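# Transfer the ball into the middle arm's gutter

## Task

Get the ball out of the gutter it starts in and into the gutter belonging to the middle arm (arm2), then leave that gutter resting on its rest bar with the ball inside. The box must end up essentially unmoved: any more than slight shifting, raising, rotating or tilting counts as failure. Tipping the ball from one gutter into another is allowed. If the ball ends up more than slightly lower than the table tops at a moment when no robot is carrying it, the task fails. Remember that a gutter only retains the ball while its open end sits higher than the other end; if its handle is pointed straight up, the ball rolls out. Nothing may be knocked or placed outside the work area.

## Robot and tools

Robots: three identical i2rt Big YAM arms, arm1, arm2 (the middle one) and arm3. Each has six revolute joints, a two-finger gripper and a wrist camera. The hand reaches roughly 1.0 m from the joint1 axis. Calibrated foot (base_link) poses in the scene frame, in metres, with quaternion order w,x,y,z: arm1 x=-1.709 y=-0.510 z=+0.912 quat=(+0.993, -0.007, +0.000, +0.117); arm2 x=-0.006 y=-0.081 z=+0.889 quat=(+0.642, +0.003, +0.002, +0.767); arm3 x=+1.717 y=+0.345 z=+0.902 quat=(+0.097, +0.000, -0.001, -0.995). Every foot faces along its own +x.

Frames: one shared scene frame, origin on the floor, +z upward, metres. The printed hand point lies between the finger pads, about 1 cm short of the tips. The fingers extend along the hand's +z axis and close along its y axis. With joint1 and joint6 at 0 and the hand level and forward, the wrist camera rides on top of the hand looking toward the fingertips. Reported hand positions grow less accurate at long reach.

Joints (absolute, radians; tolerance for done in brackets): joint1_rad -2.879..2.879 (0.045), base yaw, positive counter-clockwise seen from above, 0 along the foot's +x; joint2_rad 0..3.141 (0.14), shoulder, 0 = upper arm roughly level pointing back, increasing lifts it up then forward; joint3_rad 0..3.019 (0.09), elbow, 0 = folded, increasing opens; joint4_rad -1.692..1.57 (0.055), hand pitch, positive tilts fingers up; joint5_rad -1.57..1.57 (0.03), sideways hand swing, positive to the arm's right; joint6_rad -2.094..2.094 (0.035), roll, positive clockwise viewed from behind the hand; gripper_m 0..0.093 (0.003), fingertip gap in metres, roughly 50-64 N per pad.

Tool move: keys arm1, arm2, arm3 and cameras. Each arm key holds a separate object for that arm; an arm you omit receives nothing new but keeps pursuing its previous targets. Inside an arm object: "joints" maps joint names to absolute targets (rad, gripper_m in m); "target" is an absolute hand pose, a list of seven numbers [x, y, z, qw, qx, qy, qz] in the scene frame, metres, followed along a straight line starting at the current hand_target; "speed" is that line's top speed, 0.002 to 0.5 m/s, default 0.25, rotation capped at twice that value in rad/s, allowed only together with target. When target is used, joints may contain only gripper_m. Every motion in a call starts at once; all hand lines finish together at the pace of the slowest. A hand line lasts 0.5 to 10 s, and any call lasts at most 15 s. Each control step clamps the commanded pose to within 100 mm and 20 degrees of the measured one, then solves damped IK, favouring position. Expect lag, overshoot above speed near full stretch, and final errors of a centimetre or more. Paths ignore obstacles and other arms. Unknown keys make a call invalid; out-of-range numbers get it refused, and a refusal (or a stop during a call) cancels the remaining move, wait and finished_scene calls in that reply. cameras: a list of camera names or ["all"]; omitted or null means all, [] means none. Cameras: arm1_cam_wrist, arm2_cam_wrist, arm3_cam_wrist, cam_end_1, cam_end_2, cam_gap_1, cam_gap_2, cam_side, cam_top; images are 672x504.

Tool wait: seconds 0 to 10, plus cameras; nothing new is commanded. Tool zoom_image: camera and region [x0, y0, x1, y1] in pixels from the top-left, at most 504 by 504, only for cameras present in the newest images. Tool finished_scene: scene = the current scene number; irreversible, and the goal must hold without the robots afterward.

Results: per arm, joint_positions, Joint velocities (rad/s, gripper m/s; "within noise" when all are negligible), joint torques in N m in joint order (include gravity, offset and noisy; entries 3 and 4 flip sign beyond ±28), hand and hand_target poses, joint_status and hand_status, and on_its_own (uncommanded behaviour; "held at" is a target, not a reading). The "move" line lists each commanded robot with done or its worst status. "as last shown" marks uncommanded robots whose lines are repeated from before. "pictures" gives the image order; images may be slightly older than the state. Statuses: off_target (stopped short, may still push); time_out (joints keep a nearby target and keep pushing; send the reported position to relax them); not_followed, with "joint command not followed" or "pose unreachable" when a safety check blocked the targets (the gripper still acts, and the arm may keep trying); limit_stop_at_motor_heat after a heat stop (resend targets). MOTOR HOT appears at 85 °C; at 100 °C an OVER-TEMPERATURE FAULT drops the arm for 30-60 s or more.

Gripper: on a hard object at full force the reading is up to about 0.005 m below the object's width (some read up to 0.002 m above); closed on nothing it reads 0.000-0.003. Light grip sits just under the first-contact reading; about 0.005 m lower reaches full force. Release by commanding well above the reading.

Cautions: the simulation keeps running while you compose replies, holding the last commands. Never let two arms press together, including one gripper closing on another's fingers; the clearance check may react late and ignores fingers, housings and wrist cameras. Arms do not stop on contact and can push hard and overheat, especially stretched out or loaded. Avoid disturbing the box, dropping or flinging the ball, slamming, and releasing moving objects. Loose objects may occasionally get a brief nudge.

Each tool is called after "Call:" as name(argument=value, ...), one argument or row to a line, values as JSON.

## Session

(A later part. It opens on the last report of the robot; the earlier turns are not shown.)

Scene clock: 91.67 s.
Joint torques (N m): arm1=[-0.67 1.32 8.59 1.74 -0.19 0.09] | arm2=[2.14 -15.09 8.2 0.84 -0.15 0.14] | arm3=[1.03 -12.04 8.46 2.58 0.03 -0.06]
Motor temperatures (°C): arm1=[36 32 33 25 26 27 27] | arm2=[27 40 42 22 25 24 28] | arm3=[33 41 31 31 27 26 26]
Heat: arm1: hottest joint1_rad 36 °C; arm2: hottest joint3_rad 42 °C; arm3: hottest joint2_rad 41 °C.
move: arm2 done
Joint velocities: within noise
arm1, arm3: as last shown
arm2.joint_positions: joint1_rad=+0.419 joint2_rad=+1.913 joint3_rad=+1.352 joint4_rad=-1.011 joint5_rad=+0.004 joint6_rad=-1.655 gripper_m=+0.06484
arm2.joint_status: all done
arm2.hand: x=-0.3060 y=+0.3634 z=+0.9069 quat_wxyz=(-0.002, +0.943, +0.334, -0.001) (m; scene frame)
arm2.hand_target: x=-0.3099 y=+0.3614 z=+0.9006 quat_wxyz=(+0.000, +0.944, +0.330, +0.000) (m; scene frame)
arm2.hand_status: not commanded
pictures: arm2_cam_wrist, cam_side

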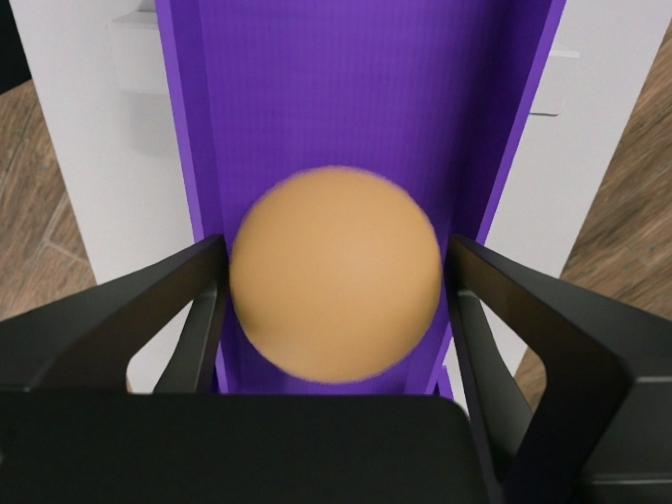

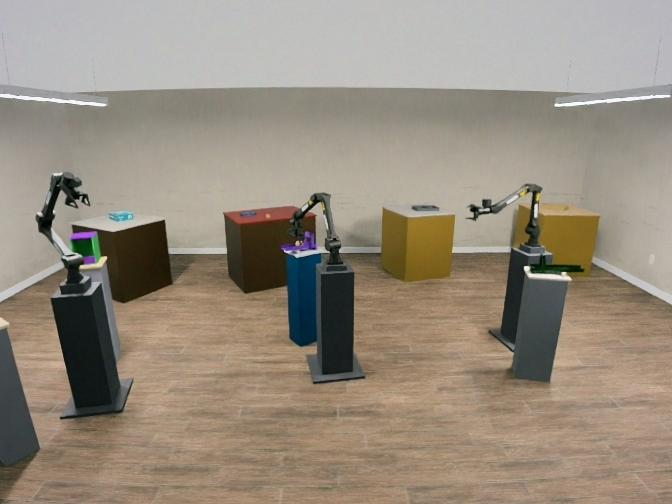

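Call:
move(
  arm2={"target":[-0.315,0.357,1.13,0,0.944,0.330,0],"speed":0.12},
  cameras=["arm2_cam_wrist","cam_side","cam_end_1","cam_gap_1","cam_gap_2"],
)

Call:
zoom_image(
  camera="cam_side",
  region=[280, 220, 330, 260],
)

Call:
zoom_image(
  camera="cam_end_1",
  region=[205, 110, 285, 170],
)

Call:
zoom_image(
  camera="cam_gap_1",
  region=[472, 0, 632, 120],
)

Scene clock: 95.93 s.
Joint torques (N m): arm1=[-0.67 1.26 8.59 1.76 -0.18 0.1] | arm2=[2.49 -16.15 14.74 -0.01 -0.19 0.14] | arm3=[1.03 -11.99 8.43 2.61 0.04 -0.06]
Motor temperatures (°C): arm1=[35 32 33 25 26 27 27] | arm2=[27 40 42 22 25 24 28] | arm3=[33 41 31 31 27 26 26]
Heat: arm1: hottest joint1_rad 35 °C; arm2: hottest joint3_rad 42 °C; arm3: hottest joint2_rad 41 °C.
move: arm2 off_target
Joint velocities: within noise
arm1, arm3: as last shown
arm2.joint_positions: joint1_rad=+0.432 joint2_rad=+1.755 joint3_rad=+1.668 joint4_rad=-1.548 joint5_rad=+0.004 joint6_rad=-1.641 gripper_m=+0.06495
arm2.joint_status: not commanded
arm2.hand: x=-0.3032 y=+0.3485 z=+1.1036 quat_wxyz=(+0.028, +0.942, +0.333, +0.007) (m; scene frame)
arm2.hand_target: x=-0.3142 y=+0.3558 z=+1.1300 quat_wxyz=(+0.000, +0.944, +0.330, -0.001) (m; scene frame)
arm2.hand_status: off_target (0.030 m and 3.4 deg from the pose sent, 0.223 m and 0.5 deg at the start)
pictures: arm2_cam_wrist, cam_end_1, cam_gap_1, cam_gap_2, cam_side

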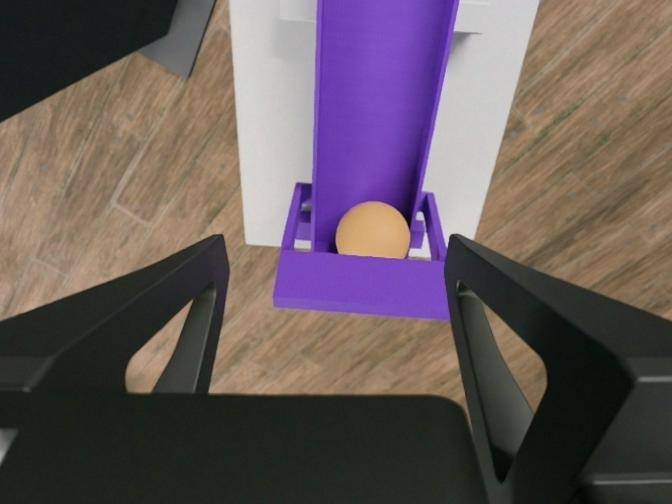

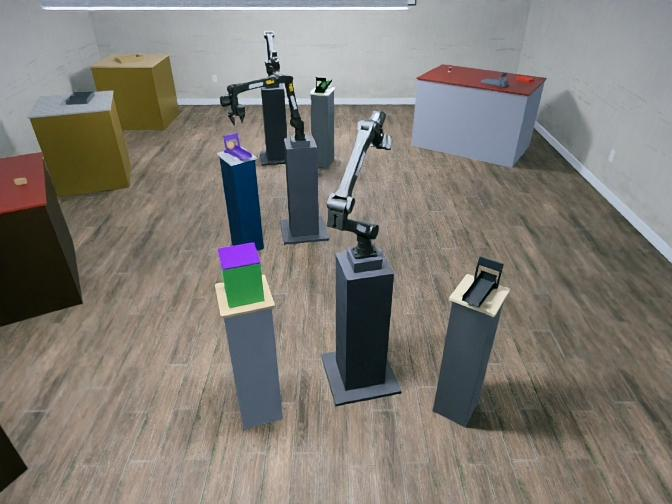

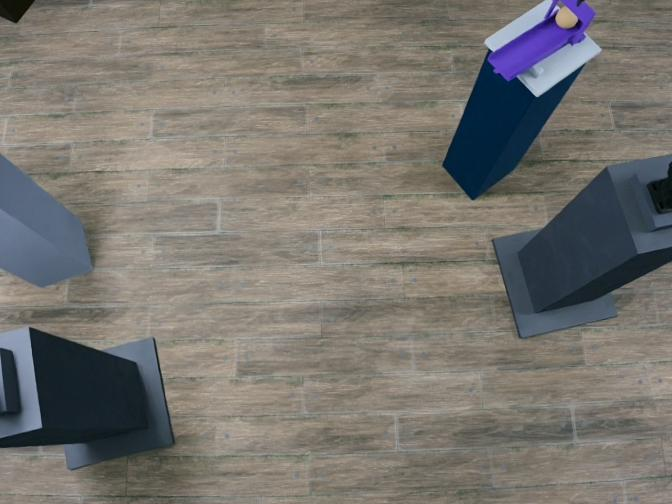

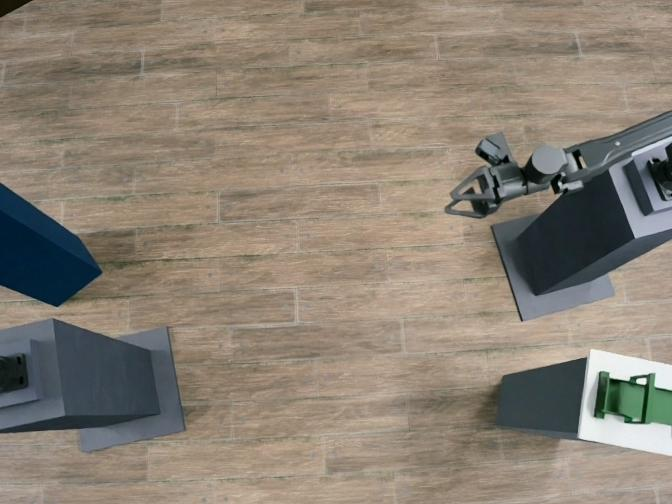

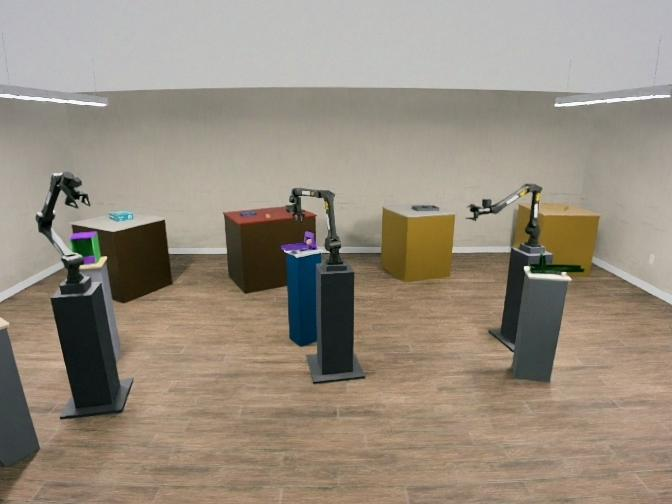

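Scaled by 10.080 from the camera's 672x504 image, which has a finer 960x720 frame.

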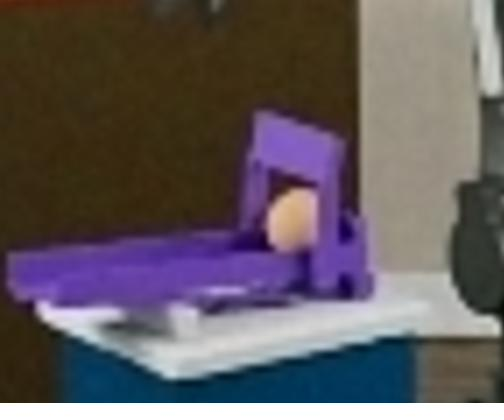

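Scaled by 6.300 from the camera's 672x504 image, which has a finer 960x720 frame.

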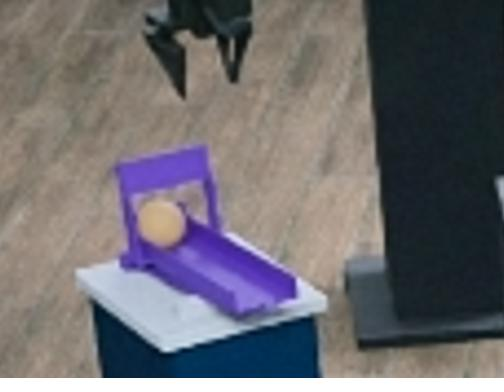

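Scaled by 3.150 from the camera's 672x504 image, which has a finer 960x720 frame.

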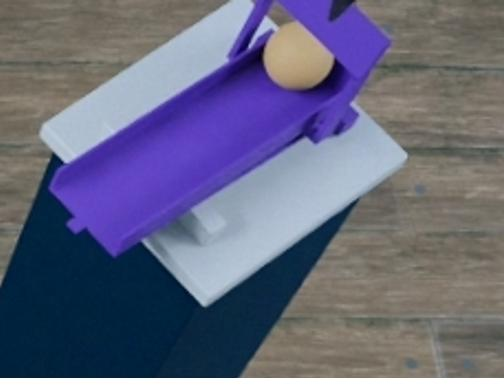

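Done: the ball rests at the closed end.

Call:
finished_scene(
  scene=1,
)

The scene is finished: the task was done.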